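# Set the tilted bottle upright; leave other bottles standing

## Task

Get the bottle that is leaning to stand upright on the table, close to its current spot. All the other bottles must still be standing, roughly where they started. At the end, neither hand may be in contact with the righted bottle.

## Robot and tools

Robot: two arms, left_arm and right_arm. Each ends in a sixteen-motor four-digit hand with an index, middle and ring finger plus a thumb. right_arm carries a right hand and left_arm carries its mirror-image left hand. Each arm reports a hand point that sits just in front of the palm, near the knuckles of the index and middle fingers. Fixed cameras: cam_head_left, cam_head_right, cam_high and cam_low. Each arm also has a wrist camera: cam_left_wrist and cam_right_wrist.

Scene frame: the origin is at table-top height, midway between the two arm mounts. +z points up, +x points out over the table, and +y points toward left_arm. Image left and right do not match these sides. The left base is near (0.03, 0.28) m and the right base near (-0.02, -0.24) m. Hand point frame (right hand): +z runs along the straight fingers toward the tips, +y points out of the palm face, and +x runs across the palm away from the thumb. On the left hand, +x points toward the thumb. A rigid mast sticks out at the wrist on the palm side and can strike things.

execute_actions(actions, cameras): actions is a list of actions. Each action is a list of up to 15 rows, one row per 1/30 s step. If an action has fewer than 15 rows, its last row is held for the remaining steps, and each action lasts 0.5 s. Every row is one flat list of 48 numbers, each in [-1, 1], covering both arms even if only one moves. The order is:
1-6: left_arm dx, dy, dz, rx, ry, rz.
7-22: the left hand's 16 motor goals.
23-24: left current_limit, then speed.
25-30: right_arm dx, dy, dz, rx, ry, rz.
31-46: the right hand's 16 motor goals.
47-48: right current_limit, then speed.

Arm numbers: dx..rz are an offset of the hand point, along scene-frame axes, from that arm's Hand target as it stood when the action began. They are not a pose. Each row in an action counts from that same starting target, not from the row before it. A new action starts from the updated target, so sending the same offset again moves the hand further. Scale: 1.0 means 0.6 m for dx/dy/dz and 180 degrees for the rotation. rx, ry, rz form one rotation vector, applied about the target position. All zeros means keep asking for the current target.

Hand motor order, for both hands: index_mcp, index_abd, index_pip, index_dip, thumb_cmc, thumb_axl, thumb_mcp, thumb_ipl, middle_mcp, middle_abd, middle_pip, middle_dip, ring_mcp, ring_abd, ring_pip, ring_dip. Each of these is an absolute goal angle, scaled linearly between the hinge's two stops. The straight settings are:
- _mcp -0.75 (+1 bends toward the palm)
- _abd 0.00
- _pip -0.58
- _dip -0.70
- thumb_cmc -0.71 (+1 swings the thumb in front of the palm)
- thumb_axl -0.68 (rolls the thumb)
- thumb_mcp -0.23
- thumb_ipl -0.17
A zero is a real goal, not 'unchanged'. To keep a hand as it is, send back its hand_goal values together with its current limit and speed.

current_limit maps -1..+1 to 0..550 mA, with a floor of 11 mA. speed maps to (speed+1)/2 of 8.5 rad/s. At the start these are +0.4 and -0.6. Values stay as last written.

cameras: a list of names, ["all"], or []. If it is omitted, you get all cameras for an empty actions list and none otherwise. An unknown name makes the call invalid. Sending actions: [] moves nothing, returns images, and reports the scene number and task.

zoom_image(camera, region): region is [x0, y0, x1, y1] in pixels of that camera's latest image, at most 504 by 504. Only cameras in the newest returned images can be zoomed. Image sizes: head, high and low cameras are 896x504; wrist cameras are 672x504.

read_manual(section): returns licence text only.

finished_scene(scene): ends the current scene for good and moves to the next one. Call it only once the bottle stands upright and free of contact. Any later calls in the same reply act on the new scene.

Results:
- end_effector_position (m) and end_effector_quat_wxyz, in the scene frame. These can be a few cm off.
- Hand target: the last commanded pose after clipping. The next offset counts from here.
- Joint positions, velocities and torques. Velocities may show 'within noise'. Torques include gravity and joint friction, so they are weak evidence of contact.
- For each hand: hand_goal, hand_measured, hand_current_ma (positive pushes toward -1) and hand_state. hand_state is moving, goal, blocked (pressing, or a stuck free finger) or overload (shut down).
- hand_current_limit and hand_speed.
- Possibly MOTOR HOT or fault lines.

Motion behaviour: each step, the commanded orientation is limited to within 40 degrees of the measured one. The hand often stops short of the target, and the elbow sags under load. Waiting does not close that gap; send the remaining distance as a further offset, and aim a bit high if needed. Very small moves may not start. To release a push against something, command the target back beyond the hand point.

Grip: a finger presses only while its goal lies past the object's surface. Gear friction can keep a grip even after lowering the goal.

Avoid:
- Knocking over or shoving the other bottles.
- Letting any bottle leave the table or fall.
- Dropping or flinging the bottle.
- Fast impacts with the table or fixed parts.
- Hands or arms touching or gripping each other.
- Long stretched-out holds or pushing toward unreachable poses, which overheat motors; at 100 °C an arm goes limp.
- Finger currents at or above 495 mA for about 5 s, which shut the motor down for 10 s.

Hand commands sent while an arm is stopped are discarded. A loose object may occasionally get a small external push. Finish with both hands clear of the upright bottle.

Each tool is called after "Request:" as name(argument=value, ...), one argument or row to a line, values as JSON.

## Session

Request:
execute_actions(
  actions=[],
)

Scene clock: 0.00 s.
left_arm: end_effector_position=(+0.1983, +0.1435, +0.3789) hand_goal=(-0.754, +0.000, -0.576, -0.696, -0.714, -0.678, -0.226, -0.168, -0.754, +0.000, -0.576, -0.696, -0.754, +0.000, -0.576, -0.696) hand_measured=(-0.754, +0.000, -0.576, -0.696, -0.714, -0.678, -0.226, -0.168, -0.754, +0.000, -0.576, -0.696, -0.754, +0.000, -0.576, -0.696) hand_current_ma=(+0, +0, +0, +0, +0, +0, +0, +0, +0, +0, +0, +0, +0, +0, +0, +0) hand_state=(goal, goal, goal, goal, goal, overload, goal, goal, goal, goal, goal, goal, goal, goal, goal, goal) hand_current_limit=0.40 hand_speed=-0.60 end_effector_quat_wxyz=(+0.162, +0.066, +0.812, -0.557) | right_arm: end_effector_position=(+0.0267, -0.8238, +0.2717) hand_goal=(-0.754, +0.000, -0.576, -0.696, -0.714, -0.678, -0.226, -0.168, -0.754, +0.000, -0.576, -0.696, -0.754, +0.000, -0.576, -0.696) hand_measured=(-0.754, +0.000, -0.576, -0.696, -0.714, -0.678, -0.226, -0.168, -0.754, +0.000, -0.576, -0.696, -0.754, +0.000, -0.576, -0.696) hand_current_ma=(+0, +0, +0, +0, +0, +0, +0, +0, +0, +0, +0, +0, +0, +0, +0, +0) hand_state=(goal, goal, goal, goal, goal, goal, goal, goal, goal, goal, goal, goal, goal, goal, goal, goal) hand_current_limit=0.40 hand_speed=-0.60 end_effector_quat_wxyz=(+0.426, +0.709, +0.138, +0.545)
Joint positions: left_arm=[-0.083 0.598 1.065 -1.394 1.149 -1.896] | right_arm=[-1.772 1.645 0.801 0.706 -1.258 0.583]
Joint velocities: within noise
Joint torques (N m): no reading
Heat: left arm: hottest waist 40 °C; right arm: hottest wrist pitch 37 °C.
Hand target: left_arm +0.1995, +0.1434, +0.3904; +0.174, +0.074, +0.809, -0.557 | right_arm +0.0259, -0.8283, +0.2802; +0.433, +0.705, +0.144, +0.542

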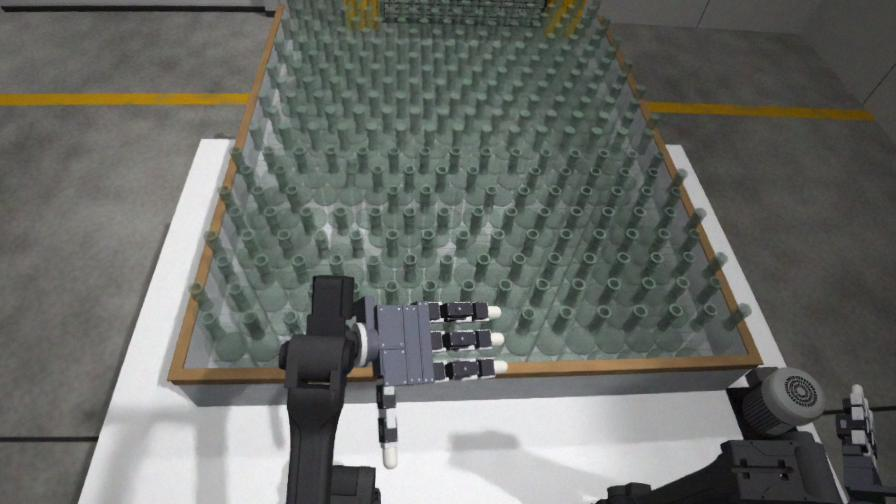

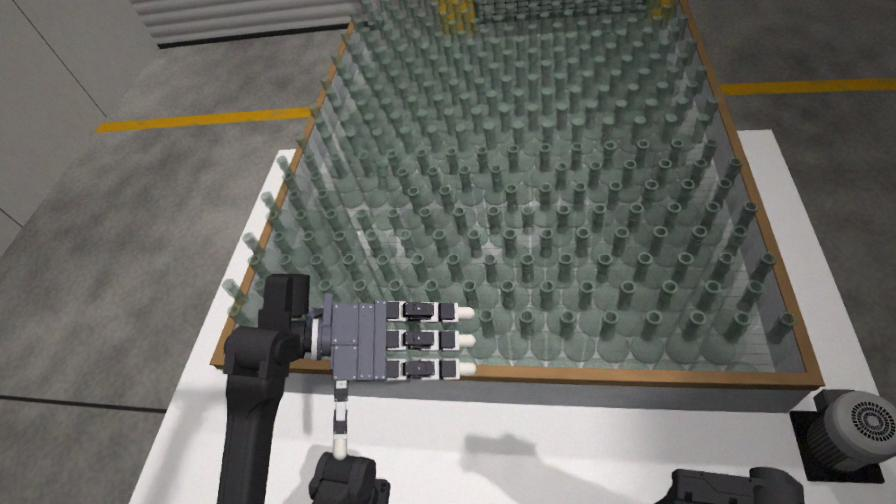

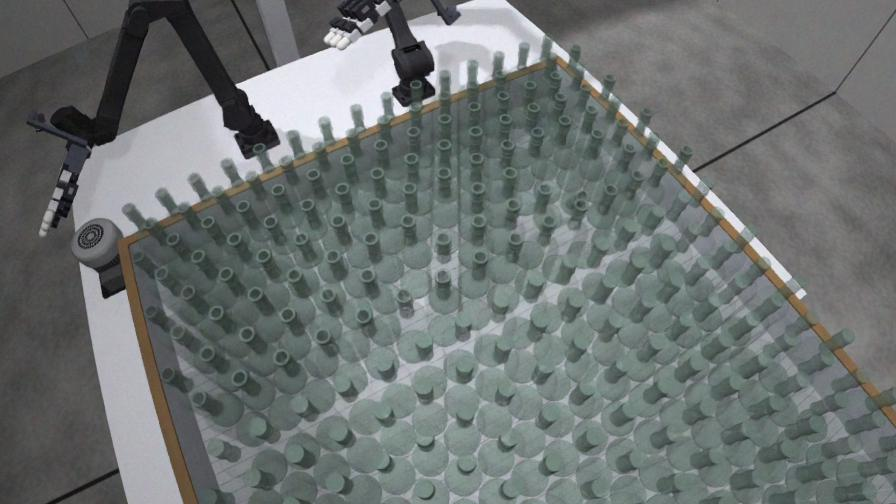

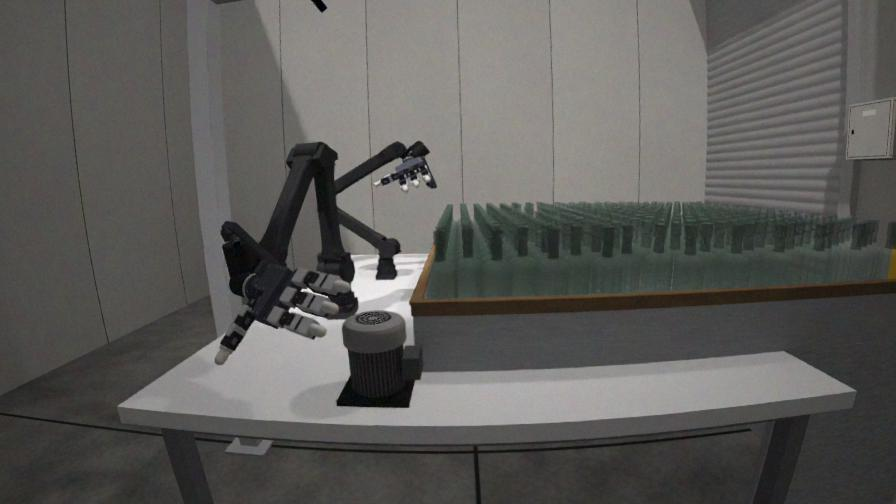

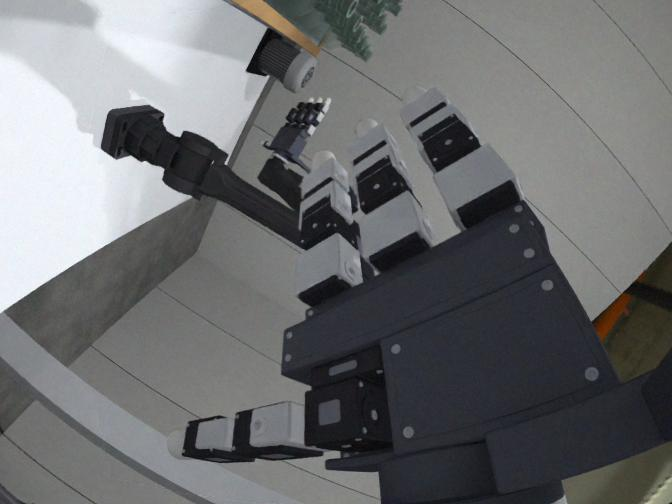

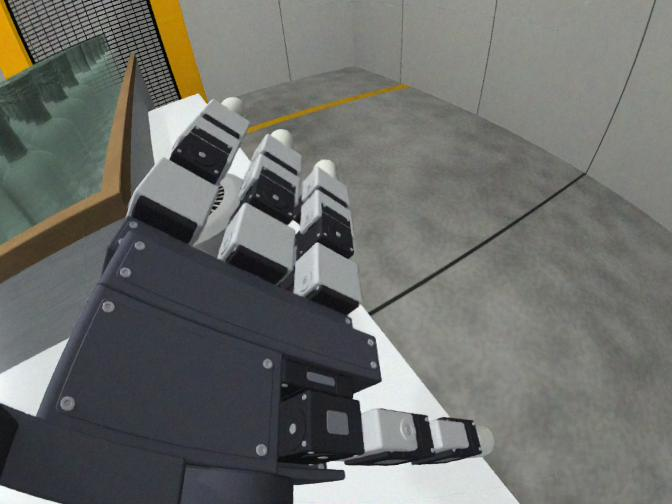

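Request:
zoom_image(
  camera="cam_high",
  region=[330, 180, 580, 360],
)

Request:
zoom_image(
  camera="cam_head_left",
  region=[180, 130, 500, 370],
)

Request:
zoom_image(
  camera="cam_head_left",
  region=[460, 130, 780, 370],
)

Scaled by 2.016 from the camera's 896x504 image, which has a finer 1280x720 frame.

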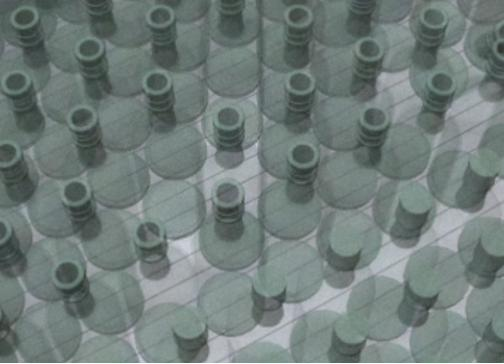

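Scaled by 1.575 from the camera's 896x504 image, which has a finer 1280x720 frame.

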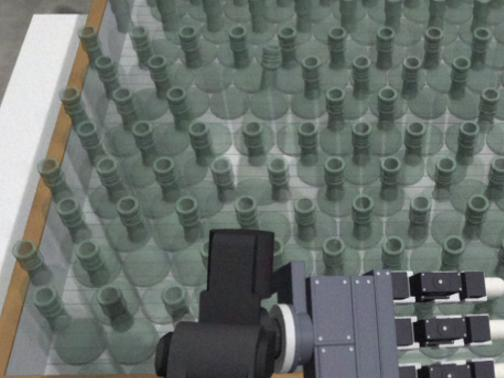

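Scaled by 1.575 from the camera's 896x504 image, which has a finer 1280x720 frame.

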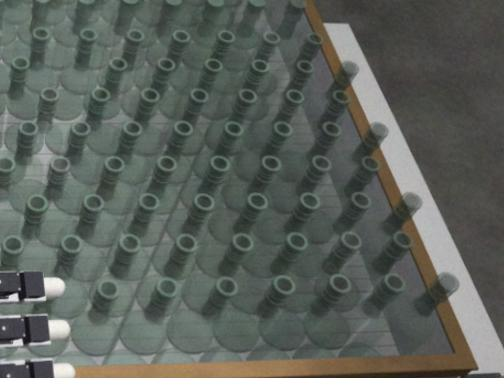

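Request:
zoom_image(
  camera="cam_high",
  region=[350, 240, 460, 340],
)

Request:
zoom_image(
  camera="cam_head_left",
  region=[300, 130, 400, 230],
)

Request:
zoom_image(
  camera="cam_head_right",
  region=[350, 100, 550, 280],
)

Request:
zoom_image(
  camera="cam_low",
  region=[400, 180, 640, 300],
)

Scaled by 4.582 from the camera's 896x504 image, which has a finer 1280x720 frame.

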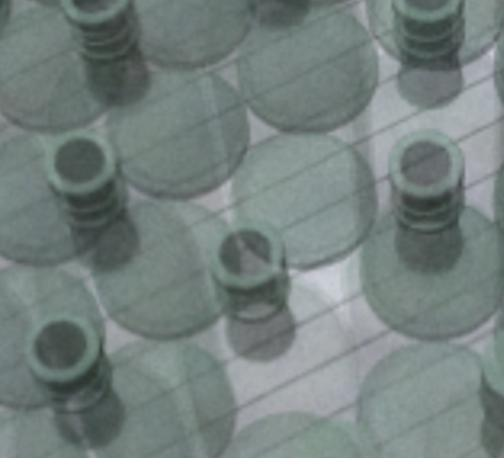

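Scaled by 5.040 from the camera's 896x504 image, which has a finer 1280x720 frame.

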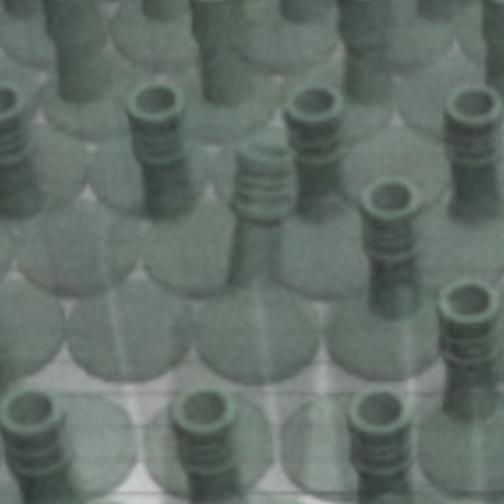

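Scaled by 2.520 from the camera's 896x504 image, which has a finer 1280x720 frame.

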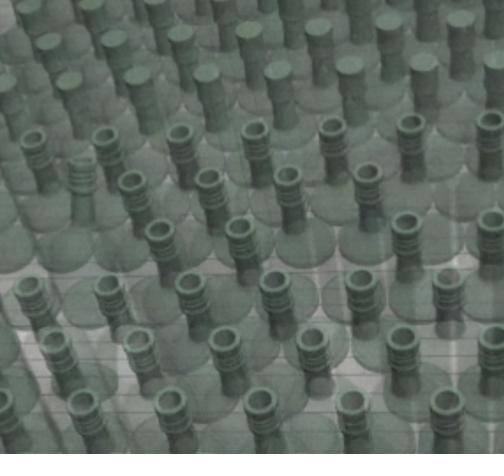

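Scaled by 2.100 from the camera's 896x504 image, which has a finer 1280x720 frame.

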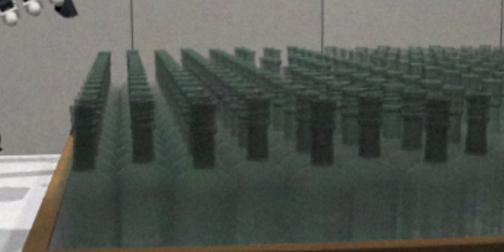

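Request:
zoom_image(
  camera="cam_high",
  region=[500, 130, 680, 260],
)

Request:
zoom_image(
  camera="cam_head_right",
  region=[340, 120, 440, 220],
)

Request:
zoom_image(
  camera="cam_high",
  region=[560, 160, 620, 210],
)

Scaled by 2.800 from the camera's 896x504 image, which has a finer 1280x720 frame.

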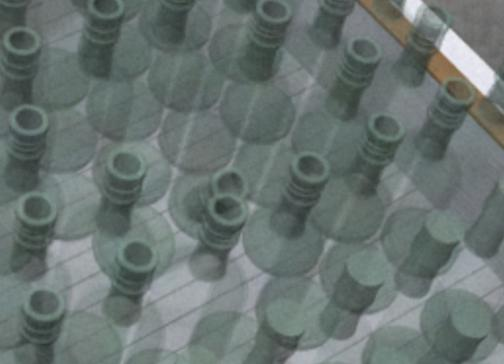

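Scaled by 5.040 from the camera's 896x504 image, which has a finer 1280x720 frame.

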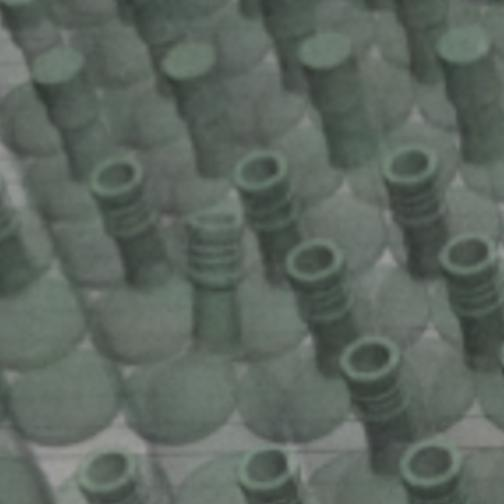

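Scaled by 8.400 from the camera's 896x504 image, which has a finer 1280x720 frame.

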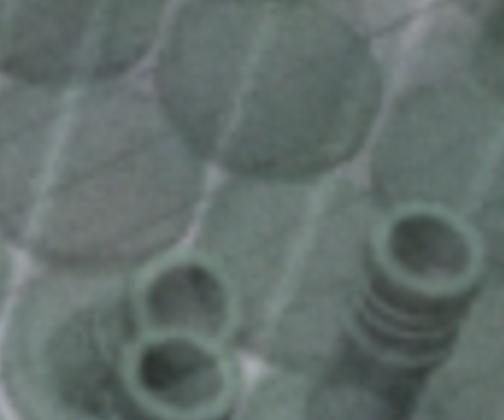

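Request:
execute_actions(
  actions=[
    [[0.104,0.07,0.046,0.002,0.05,0.122,-0.75,0,-0.58,-0.7,-0.71,-0.68,-0.23,-0.17,-0.75,0,-0.58,-0.7,-0.75,0,-0.58,-0.7,0.4,-0.6,0,0,0,0,0,0,-0.75,0,-0.58,-0.7,-0.71,-0.68,-0.23,-0.17,-0.75,0,-0.58,-0.7,-0.75,0,-0.58,-0.7,0.4,-0.6]],
    [[0.104,0.07,0.046,0.002,0.05,0.122,-0.75,0,-0.58,-0.7,-0.71,-0.68,-0.23,-0.17,-0.75,0,-0.58,-0.7,-0.75,0,-0.58,-0.7,0.4,-0.6,0,0,0,0,0,0,-0.75,0,-0.58,-0.7,-0.71,-0.68,-0.23,-0.17,-0.75,0,-0.58,-0.7,-0.75,0,-0.58,-0.7,0.4,-0.6]],
    [[0.104,0.07,0.046,0.002,0.05,0.122,-0.75,0,-0.58,-0.7,-0.71,-0.68,-0.23,-0.17,-0.75,0,-0.58,-0.7,-0.75,0,-0.58,-0.7,0.4,-0.6,0,0,0,0,0,0,-0.75,0,-0.58,-0.7,-0.71,-0.68,-0.23,-0.17,-0.75,0,-0.58,-0.7,-0.75,0,-0.58,-0.7,0.4,-0.6]],
    [[0.104,0.07,0.046,0.002,0.05,0.122,-0.75,0,-0.58,-0.7,-0.71,-0.68,-0.23,-0.17,-0.75,0,-0.58,-0.7,-0.75,0,-0.58,-0.7,0.4,-0.6,0,0,0,0,0,0,-0.75,0,-0.58,-0.7,-0.71,-0.68,-0.23,-0.17,-0.75,0,-0.58,-0.7,-0.75,0,-0.58,-0.7,0.4,-0.6]],
  ],
  cameras=["all"],
)

Scene clock: 331.40 s.
left_arm: end_effector_position=(+0.4490, +0.3184, +0.4836) hand_goal=(-0.750, +0.000, -0.580, -0.700, -0.710, -0.680, -0.230, -0.170, -0.750, +0.000, -0.580, -0.700, -0.750, +0.000, -0.580, -0.700) hand_measured=(-0.740, +0.000, -0.576, -0.696, -0.704, -0.678, -0.226, -0.168, -0.740, +0.000, -0.576, -0.698, -0.742, +0.000, -0.576, -0.696) hand_current_ma=(+9, +0, +2, +1, +5, +0, +3, +1, +10, +0, +2, +1, +7, +0, +2, +1) hand_state=(goal, goal, goal, goal, goal, overload, goal, goal, goal, goal, goal, goal, goal, goal, goal, goal) hand_current_limit=0.40 hand_speed=-0.60 end_effector_quat_wxyz=(+0.155, -0.271, +0.860, -0.402) | right_arm: end_effector_position=(+0.0267, -0.8238, +0.2717) hand_goal=(-0.750, +0.000, -0.580, -0.700, -0.710, -0.680, -0.230, -0.170, -0.750, +0.000, -0.580, -0.700, -0.750, +0.000, -0.580, -0.700) hand_measured=(-0.758, +0.000, -0.580, -0.698, -0.718, -0.678, -0.228, -0.168, -0.758, +0.000, -0.580, -0.698, -0.758, +0.000, -0.578, -0.698) hand_current_ma=(-11, +0, +0, +2, -10, +2, +2, +2, -11, +0, +0, +2, -10, +0, +1, +2) hand_state=(goal, goal, goal, goal, goal, goal, goal, goal, goal, goal, goal, goal, goal, goal, goal, goal) hand_current_limit=0.40 hand_speed=-0.60 end_effector_quat_wxyz=(+0.426, +0.709, +0.138, +0.545)
Joint positions: left_arm=[0.258 1.451 2.022 -1.698 0.802 -2.092] | right_arm=[-1.772 1.645 0.801 0.706 -1.258 0.583]
Joint torques (N m): left_arm=[0.79 -9.64 11.86 0.92 0.73 -0.16] | right_arm=[-0.21 -10.87 8.9 2.18 -0.18 -0.07]
Heat: left arm: hottest elbow 45 °C; right arm: hottest shoulder 37 °C.
Hand target: left_arm +0.4491, +0.3115, +0.5008; +0.242, -0.562, +0.725, -0.316 | right_arm +0.0259, -0.8283, +0.2802; +0.433, +0.705, +0.144, +0.542
Off the commanded pose: left_arm 0.019 m, 55 deg; orientation clipped | right_arm 0.010 m, 1 deg.
joint sent to its limit (left arm) — joint 4 (wrist pitch), lower limit; joint 6 (wrist roll), lower limit. The joint targets are off in orientation, not in position.
camera_calibration:
cam_left_wrist: T_world_to_cam=[[0.832229, 0.150372, 0.533651, -0.712574], [-0.523495, -0.103906, 0.845669, -0.188248], [0.182614, -0.983154, -0.007755, 0.358589], [0, 0, 0, 1]] pos_world=[0.428994, 0.440139, 0.542242]

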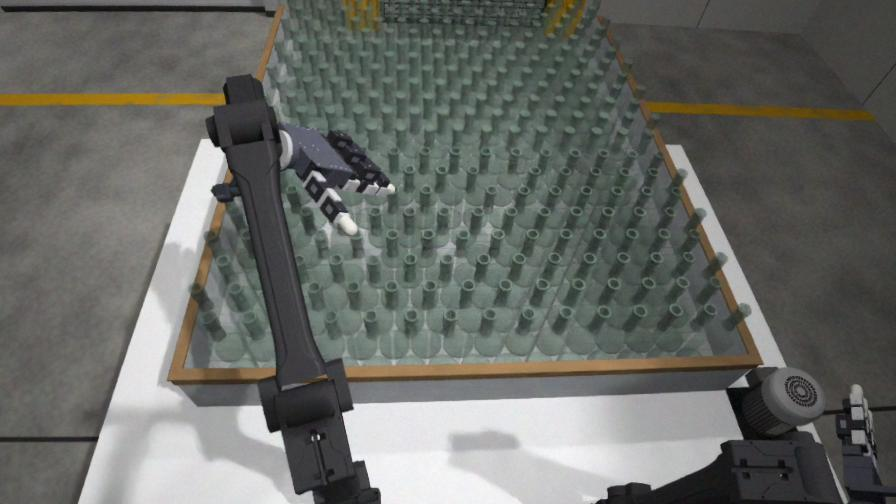

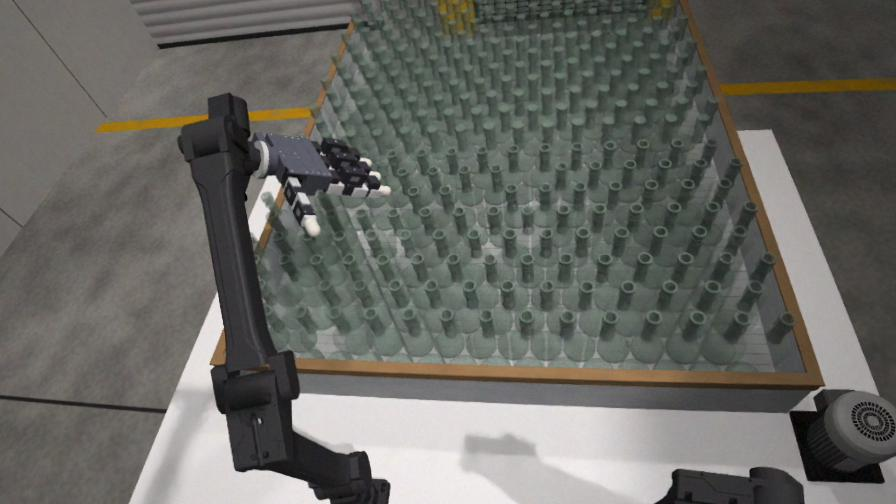

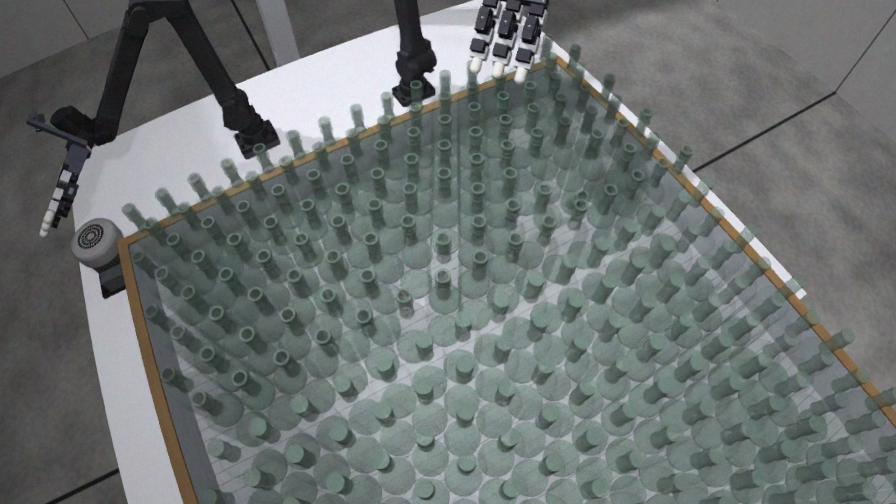

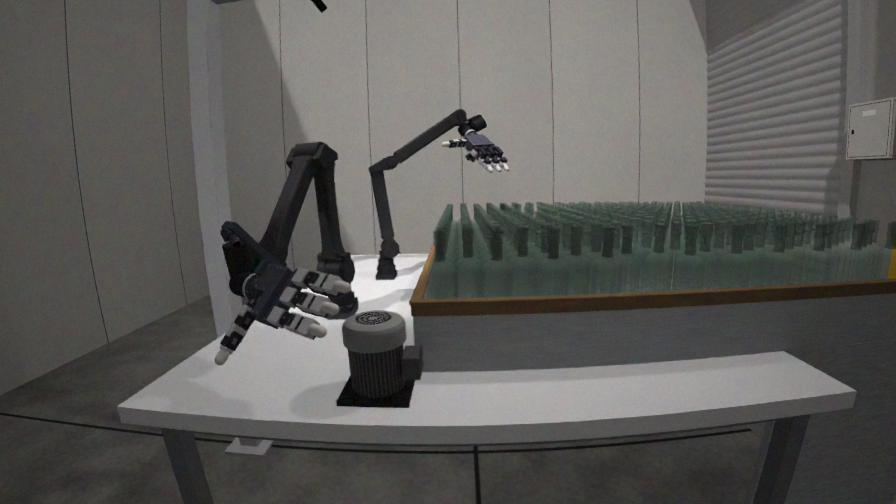

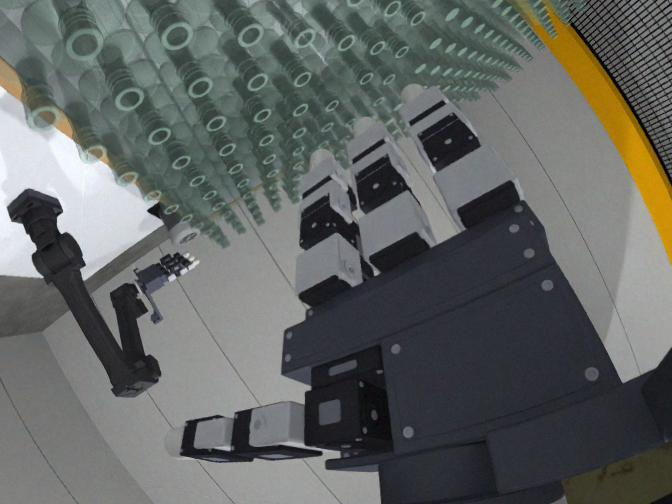

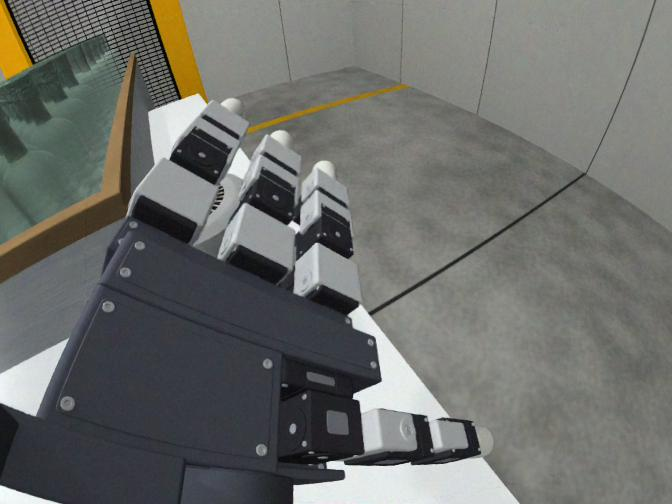

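Request:
execute_actions(
  actions=[
    [[0.056,0.028,0,0.101,0.015,-0.109,0.62,0,0.88,0.17,-0.71,-0.68,-0.23,-0.17,0.62,0,0.88,0.17,-0.75,-0.33,-0.58,-0.7,0.4,-0.6,0,0,0,0,0,0,-0.75,0,-0.58,-0.7,-0.71,-0.68,-0.23,-0.17,-0.75,0,-0.58,-0.7,-0.75,0,-0.58,-0.7,0.4,-0.6]],
    [[0.056,0.028,0,0.101,0.015,-0.109,0.62,0,0.88,0.17,-0.71,-0.68,-0.23,-0.17,0.62,0,0.88,0.17,-0.75,-0.33,-0.58,-0.7,0.4,-0.6,0,0,0,0,0,0,-0.75,0,-0.58,-0.7,-0.71,-0.68,-0.23,-0.17,-0.75,0,-0.58,-0.7,-0.75,0,-0.58,-0.7,0.4,-0.6]],
    [[0.056,0.028,0,0.101,0.015,-0.109,0.62,0,0.88,0.17,-0.71,-0.68,-0.23,-0.17,0.62,0,0.88,0.17,-0.75,-0.33,-0.58,-0.7,0.4,-0.6,0,0,0,0,0,0,-0.75,0,-0.58,-0.7,-0.71,-0.68,-0.23,-0.17,-0.75,0,-0.58,-0.7,-0.75,0,-0.58,-0.7,0.4,-0.6]],
  ],
  cameras=["cam_head_left","cam_head_right","cam_high","cam_left_wrist"],
)

Scene clock: 504.03 s.
left_arm: end_effector_position=(+0.5477, +0.3634, +0.4928) hand_goal=(+0.620, +0.000, +0.880, +0.170, -0.710, -0.680, -0.230, -0.170, +0.620, +0.000, +0.880, +0.170, -0.750, -0.330, -0.580, -0.700) hand_measured=(+0.472, +0.000, +0.702, +0.138, -0.708, -0.678, -0.226, -0.168, +0.434, +0.000, +0.696, +0.160, -0.746, -0.328, -0.578, -0.698) hand_current_ma=(-385, +0, -385, -45, +1, +0, +3, +1, -385, +0, -385, -7, +2, +1, +1, +1) hand_state=(blocked, goal, blocked, blocked, goal, overload, goal, goal, blocked, goal, blocked, goal, goal, goal, goal, goal) hand_current_limit=0.40 hand_speed=-0.60 end_effector_quat_wxyz=(+0.232, -0.009, +0.973, -0.002) | right_arm: end_effector_position=(+0.0267, -0.8238, +0.2717) hand_goal=(-0.750, +0.000, -0.580, -0.700, -0.710, -0.680, -0.230, -0.170, -0.750, +0.000, -0.580, -0.700, -0.750, +0.000, -0.580, -0.700) hand_measured=(-0.758, +0.000, -0.580, -0.698, -0.718, -0.678, -0.228, -0.168, -0.758, +0.000, -0.580, -0.698, -0.758, +0.000, -0.578, -0.698) hand_current_ma=(-11, +0, +0, +2, -10, +2, +2, +2, -11, +0, +0, +2, -10, +0, +1, +2) hand_state=(goal, goal, goal, goal, goal, goal, goal, goal, goal, goal, goal, goal, goal, goal, goal, goal) hand_current_limit=0.40 hand_speed=-0.60 end_effector_quat_wxyz=(+0.426, +0.709, +0.138, +0.545)
Joint positions: left_arm=[-0.03 1.628 2.223 -1.698 -0.004 -1.597] | right_arm=[-1.772 1.645 0.801 0.706 -1.258 0.583]
Joint torques (N m): left_arm=[1.73 -11.63 10.45 0.95 -0.32 0.16] | right_arm=[-0.26 -10.81 8.91 2.18 -0.18 -0.06]
Heat: left arm: hottest elbow 48 °C; right arm: hottest shoulder 37 °C.
Hand target: left_arm +0.5500, +0.3619, +0.5009; +0.234, -0.001, +0.972, -0.001 | right_arm +0.0259, -0.8283, +0.2802; +0.433, +0.705, +0.144, +0.542
Off the commanded pose: left_arm 0.008 m, 1 deg | right_arm 0.010 m, 1 deg.
joint sent to its limit (left arm) — joint 4 (wrist pitch), lower limit. The joint targets still meet the commanded pose.
camera_calibration:
cam_left_wrist: T_world_to_cam=[[0.700364, -0.604504, 0.37956, -0.383954], [-0.710724, -0.541391, 0.449185, 0.317191], [-0.0660441, -0.584355, -0.808806, 0.770954], [0, 0, 0, 1]] pos_world=[0.54526, 0.390134, 0.626808]
Images, in order (width x height): cam_head_left 896x504, cam_head_right 896x504, cam_high 896x504, cam_left_wrist 672x504.

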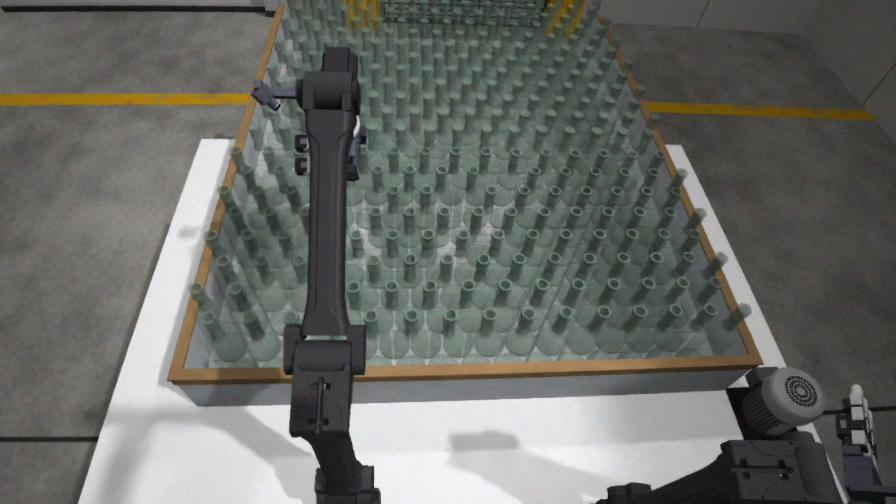

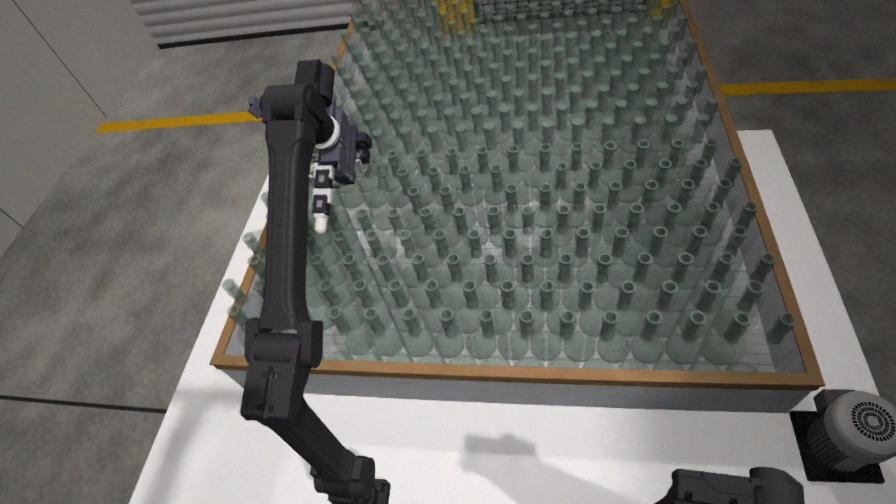

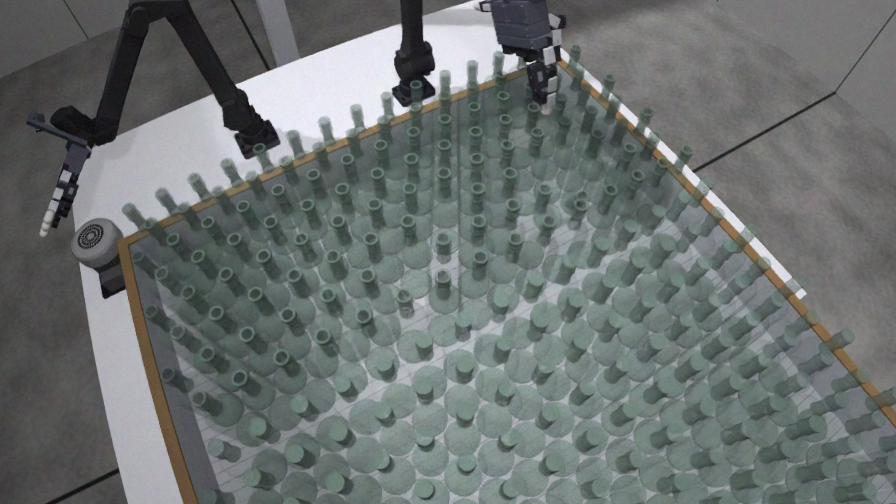

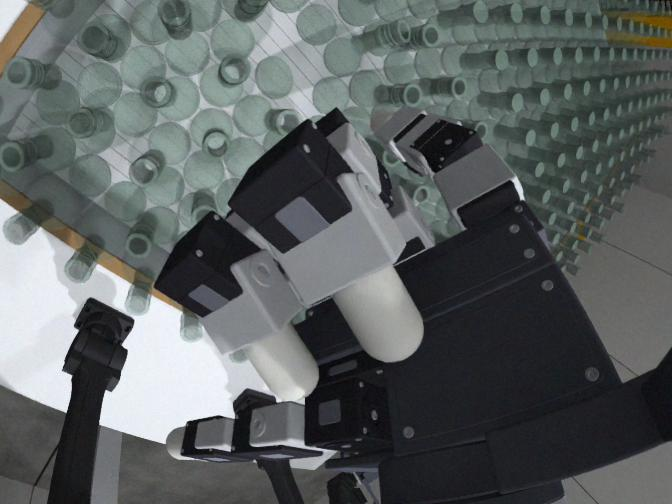

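Request:
zoom_image(
  camera="cam_left_wrist",
  region=[330, 0, 500, 120],
)

Scaled by 2.965 from the camera's 672x504 image, which has a finer 960x720 frame.

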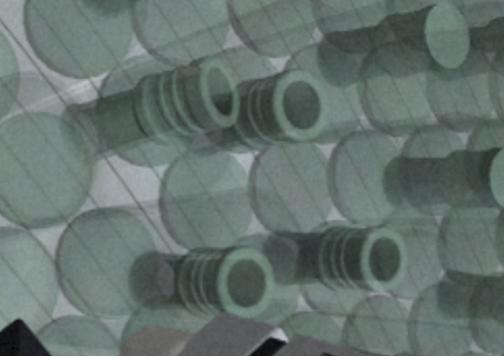

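Request:
execute_actions(
  actions=[
    [[0.1,0.007,-0.02,0.03,0,-0.06,0.35,0,0.6,0.1,-0.71,-0.68,-0.23,-0.17,0.35,0,0.6,0.1,-0.75,-0.33,-0.58,-0.7,0.4,-0.6,0,0,0,0,0,0,-0.75,0,-0.58,-0.7,-0.71,-0.68,-0.23,-0.17,-0.75,0,-0.58,-0.7,-0.75,0,-0.58,-0.7,0.4,-0.6]],
    [[0.1,0.007,-0.04,0.03,0,-0.059,0.35,0,0.6,0.1,-0.71,-0.68,-0.23,-0.17,0.35,0,0.6,0.1,-0.75,-0.33,-0.58,-0.7,0.4,-0.6,0,0,0,0,0,0,-0.75,0,-0.58,-0.7,-0.71,-0.68,-0.23,-0.17,-0.75,0,-0.58,-0.7,-0.75,0,-0.58,-0.7,0.4,-0.6]],
    [[0.1,0.006,-0.05,0,0,0,0.35,0,0.6,0.1,-0.71,-0.68,-0.23,-0.17,0.35,0,0.6,0.1,-0.75,-0.33,-0.58,-0.7,0.4,-0.6,0,0,0,0,0,0,-0.75,0,-0.58,-0.7,-0.71,-0.68,-0.23,-0.17,-0.75,0,-0.58,-0.7,-0.75,0,-0.58,-0.7,0.4,-0.6]],
  ],
  cameras=["cam_head_left","cam_head_right","cam_high","cam_left_wrist"],
)

Request:
zoom_image(
  camera="cam_left_wrist",
  region=[290, 60, 490, 210],
)

Request:
zoom_image(
  camera="cam_head_right",
  region=[300, 100, 440, 220],
)

Scene clock: 589.23 s.
left_arm: end_effector_position=(+0.7278, +0.3639, +0.4161) hand_goal=(+0.350, +0.000, +0.600, +0.100, -0.710, -0.680, -0.230, -0.170, +0.350, +0.000, +0.600, +0.100, -0.750, -0.330, -0.580, -0.700) hand_measured=(+0.344, +0.000, +0.602, +0.104, -0.710, -0.674, -0.226, -0.168, +0.344, +0.000, +0.602, +0.104, -0.752, -0.334, -0.580, -0.698) hand_current_ma=(-4, +0, +1, +1, +0, +0, +3, +1, -4, +0, +1, +1, -1, -1, +0, +0) hand_state=(goal, goal, goal, goal, goal, overload, goal, goal, goal, goal, goal, goal, goal, goal, goal, goal) hand_current_limit=0.40 hand_speed=-0.60 end_effector_quat_wxyz=(+0.214, +0.204, +0.954, +0.042) | right_arm: end_effector_position=(+0.0267, -0.8238, +0.2717) hand_goal=(-0.750, +0.000, -0.580, -0.700, -0.710, -0.680, -0.230, -0.170, -0.750, +0.000, -0.580, -0.700, -0.750, +0.000, -0.580, -0.700) hand_measured=(-0.758, +0.000, -0.580, -0.698, -0.718, -0.678, -0.228, -0.168, -0.758, +0.000, -0.580, -0.698, -0.758, +0.000, -0.578, -0.698) hand_current_ma=(-11, +0, +0, +2, -10, +2, +2, +2, -11, +0, +0, +2, -10, +0, +1, +2) hand_state=(goal, goal, goal, goal, goal, goal, goal, goal, goal, goal, goal, goal, goal, goal, goal, goal) hand_current_limit=0.40 hand_speed=-0.60 end_effector_quat_wxyz=(+0.426, +0.709, +0.138, +0.545)
Joint positions: left_arm=[-0.029 2.013 2.521 -1.638 0.005 -1.157] | right_arm=[-1.772 1.645 0.801 0.706 -1.258 0.583]
Joint torques (N m): left_arm=[3.14 -17.73 12.53 1.21 -0.13 0.17] | right_arm=[-0.26 -10.81 8.9 2.17 -0.18 -0.06]
Heat: left arm: hottest elbow 47 °C; right arm: hottest elbow 38 °C.
Hand target: left_arm +0.7299, +0.3738, +0.4349; +0.229, +0.202, +0.951, +0.047 | right_arm +0.0259, -0.8283, +0.2802; +0.433, +0.705, +0.144, +0.542
Off the commanded pose: left_arm 0.021 m, 2 deg | right_arm 0.010 m, 1 deg.
camera_calibration:
cam_left_wrist: T_world_to_cam=[[0.407146, -0.885552, 0.223675, -0.100231], [-0.869787, -0.301175, 0.390851, 0.53253], [-0.278754, -0.353683, -0.892863, 0.82692], [0, 0, 0, 1]] pos_world=[0.734503, 0.364093, 0.552606]
Images, in order (width x height): cam_head_left 896x504, cam_head_right 896x504, cam_high 896x504, cam_left_wrist 672x504.

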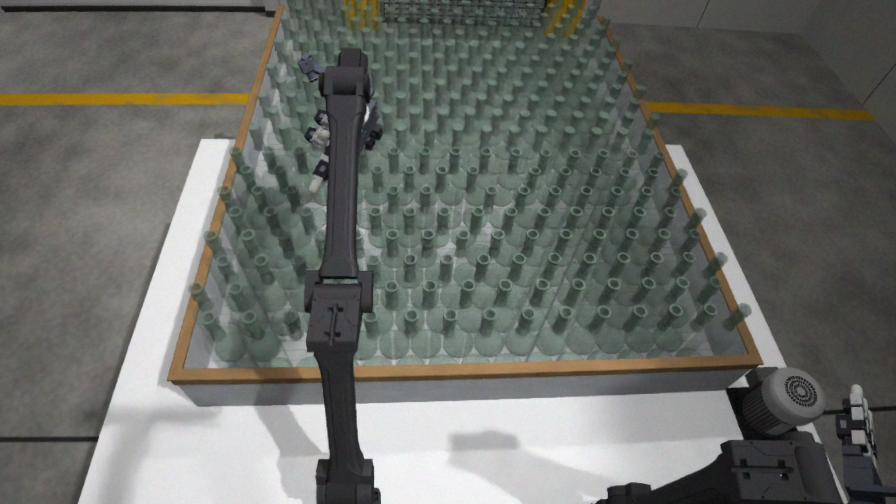

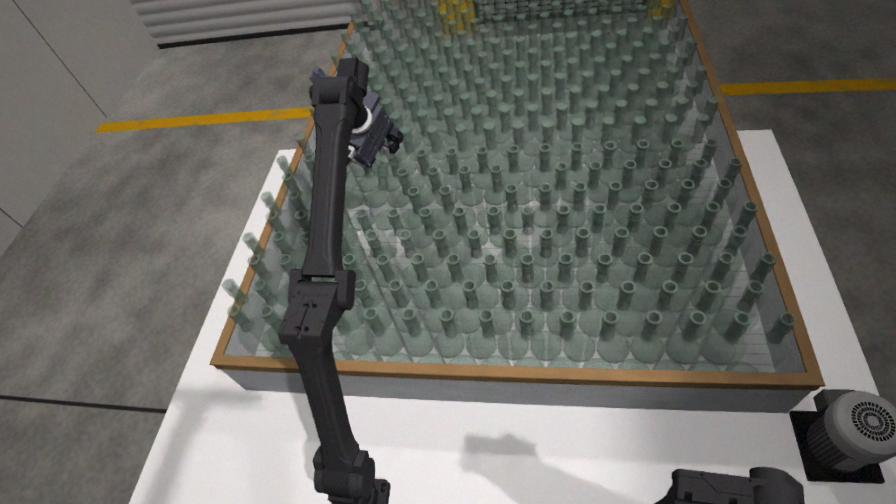

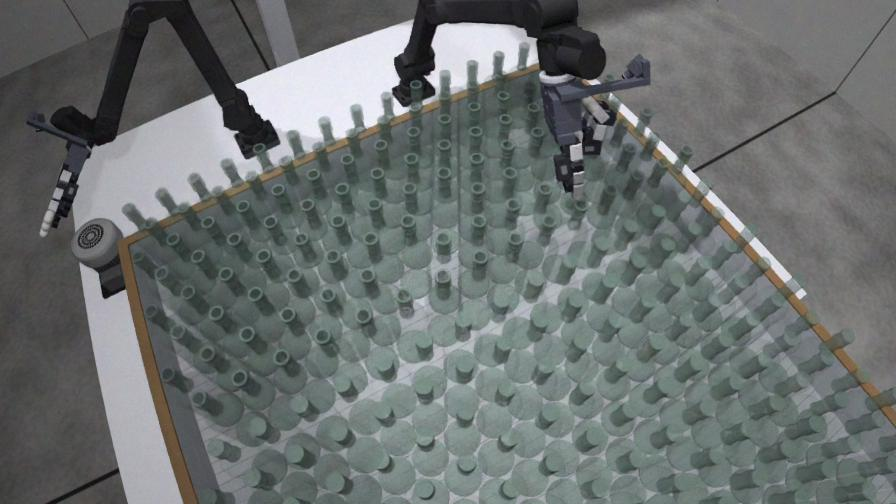

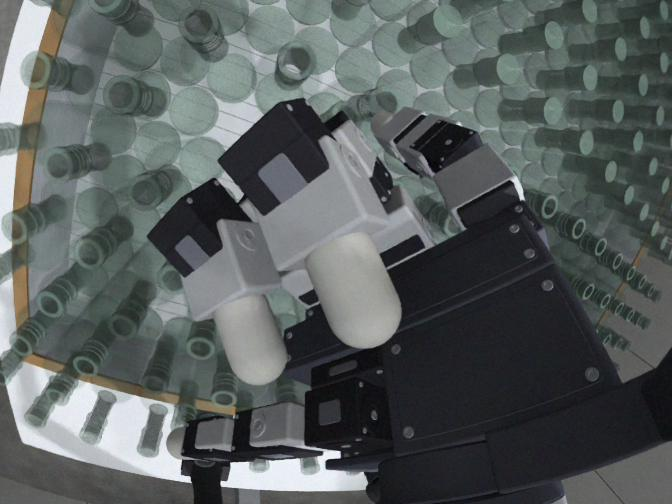

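Scaled by 2.520 from the camera's 672x504 image, which has a finer 960x720 frame.

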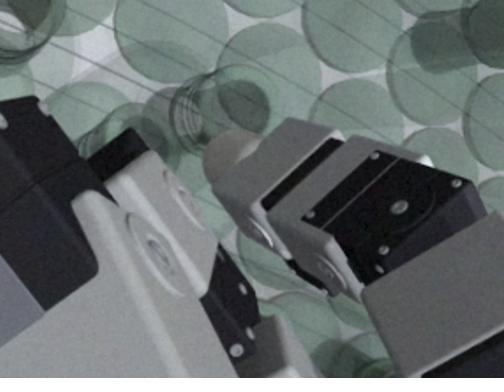

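Scaled by 3.600 from the camera's 896x504 image, which has a finer 1280x720 frame.

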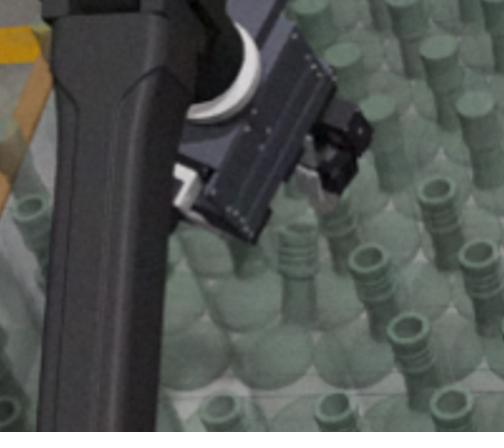

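Request:
zoom_image(
  camera="cam_left_wrist",
  region=[330, 70, 420, 140],
)

Request:
zoom_image(
  camera="cam_high",
  region=[520, 130, 640, 240],
)

Scaled by 5.600 from the camera's 672x504 image, which has a finer 960x720 frame.

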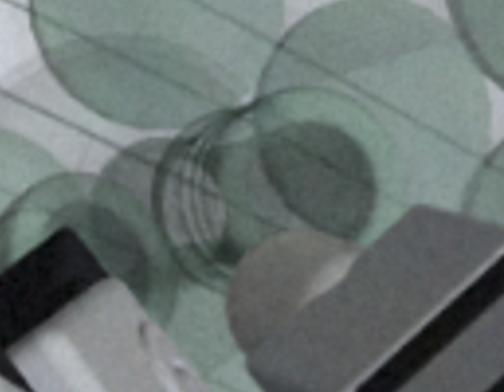

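Scaled by 4.200 from the camera's 896x504 image, which has a finer 1280x720 frame.

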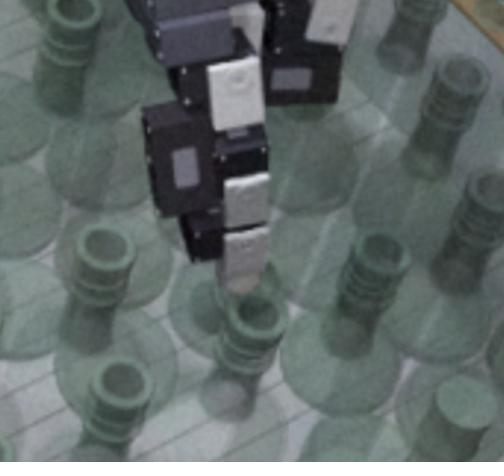

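Request:
zoom_image(
  camera="cam_left_wrist",
  region=[300, 50, 450, 160],
)

Request:
zoom_image(
  camera="cam_head_right",
  region=[350, 130, 430, 200],
)

Scaled by 3.360 from the camera's 672x504 image, which has a finer 960x720 frame.

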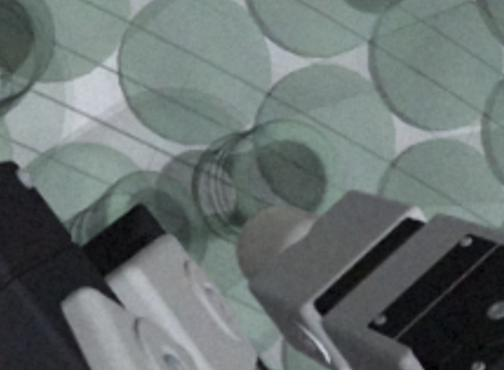

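Scaled by 6.300 from the camera's 896x504 image, which has a finer 1280x720 frame.

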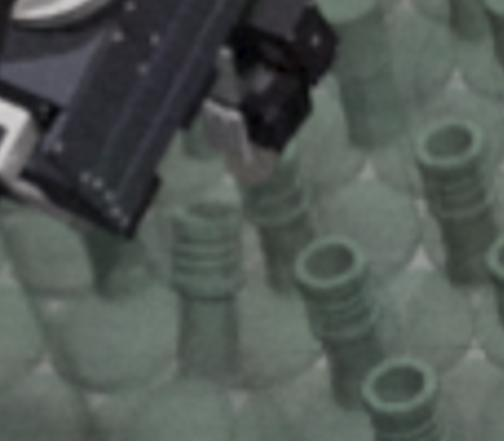

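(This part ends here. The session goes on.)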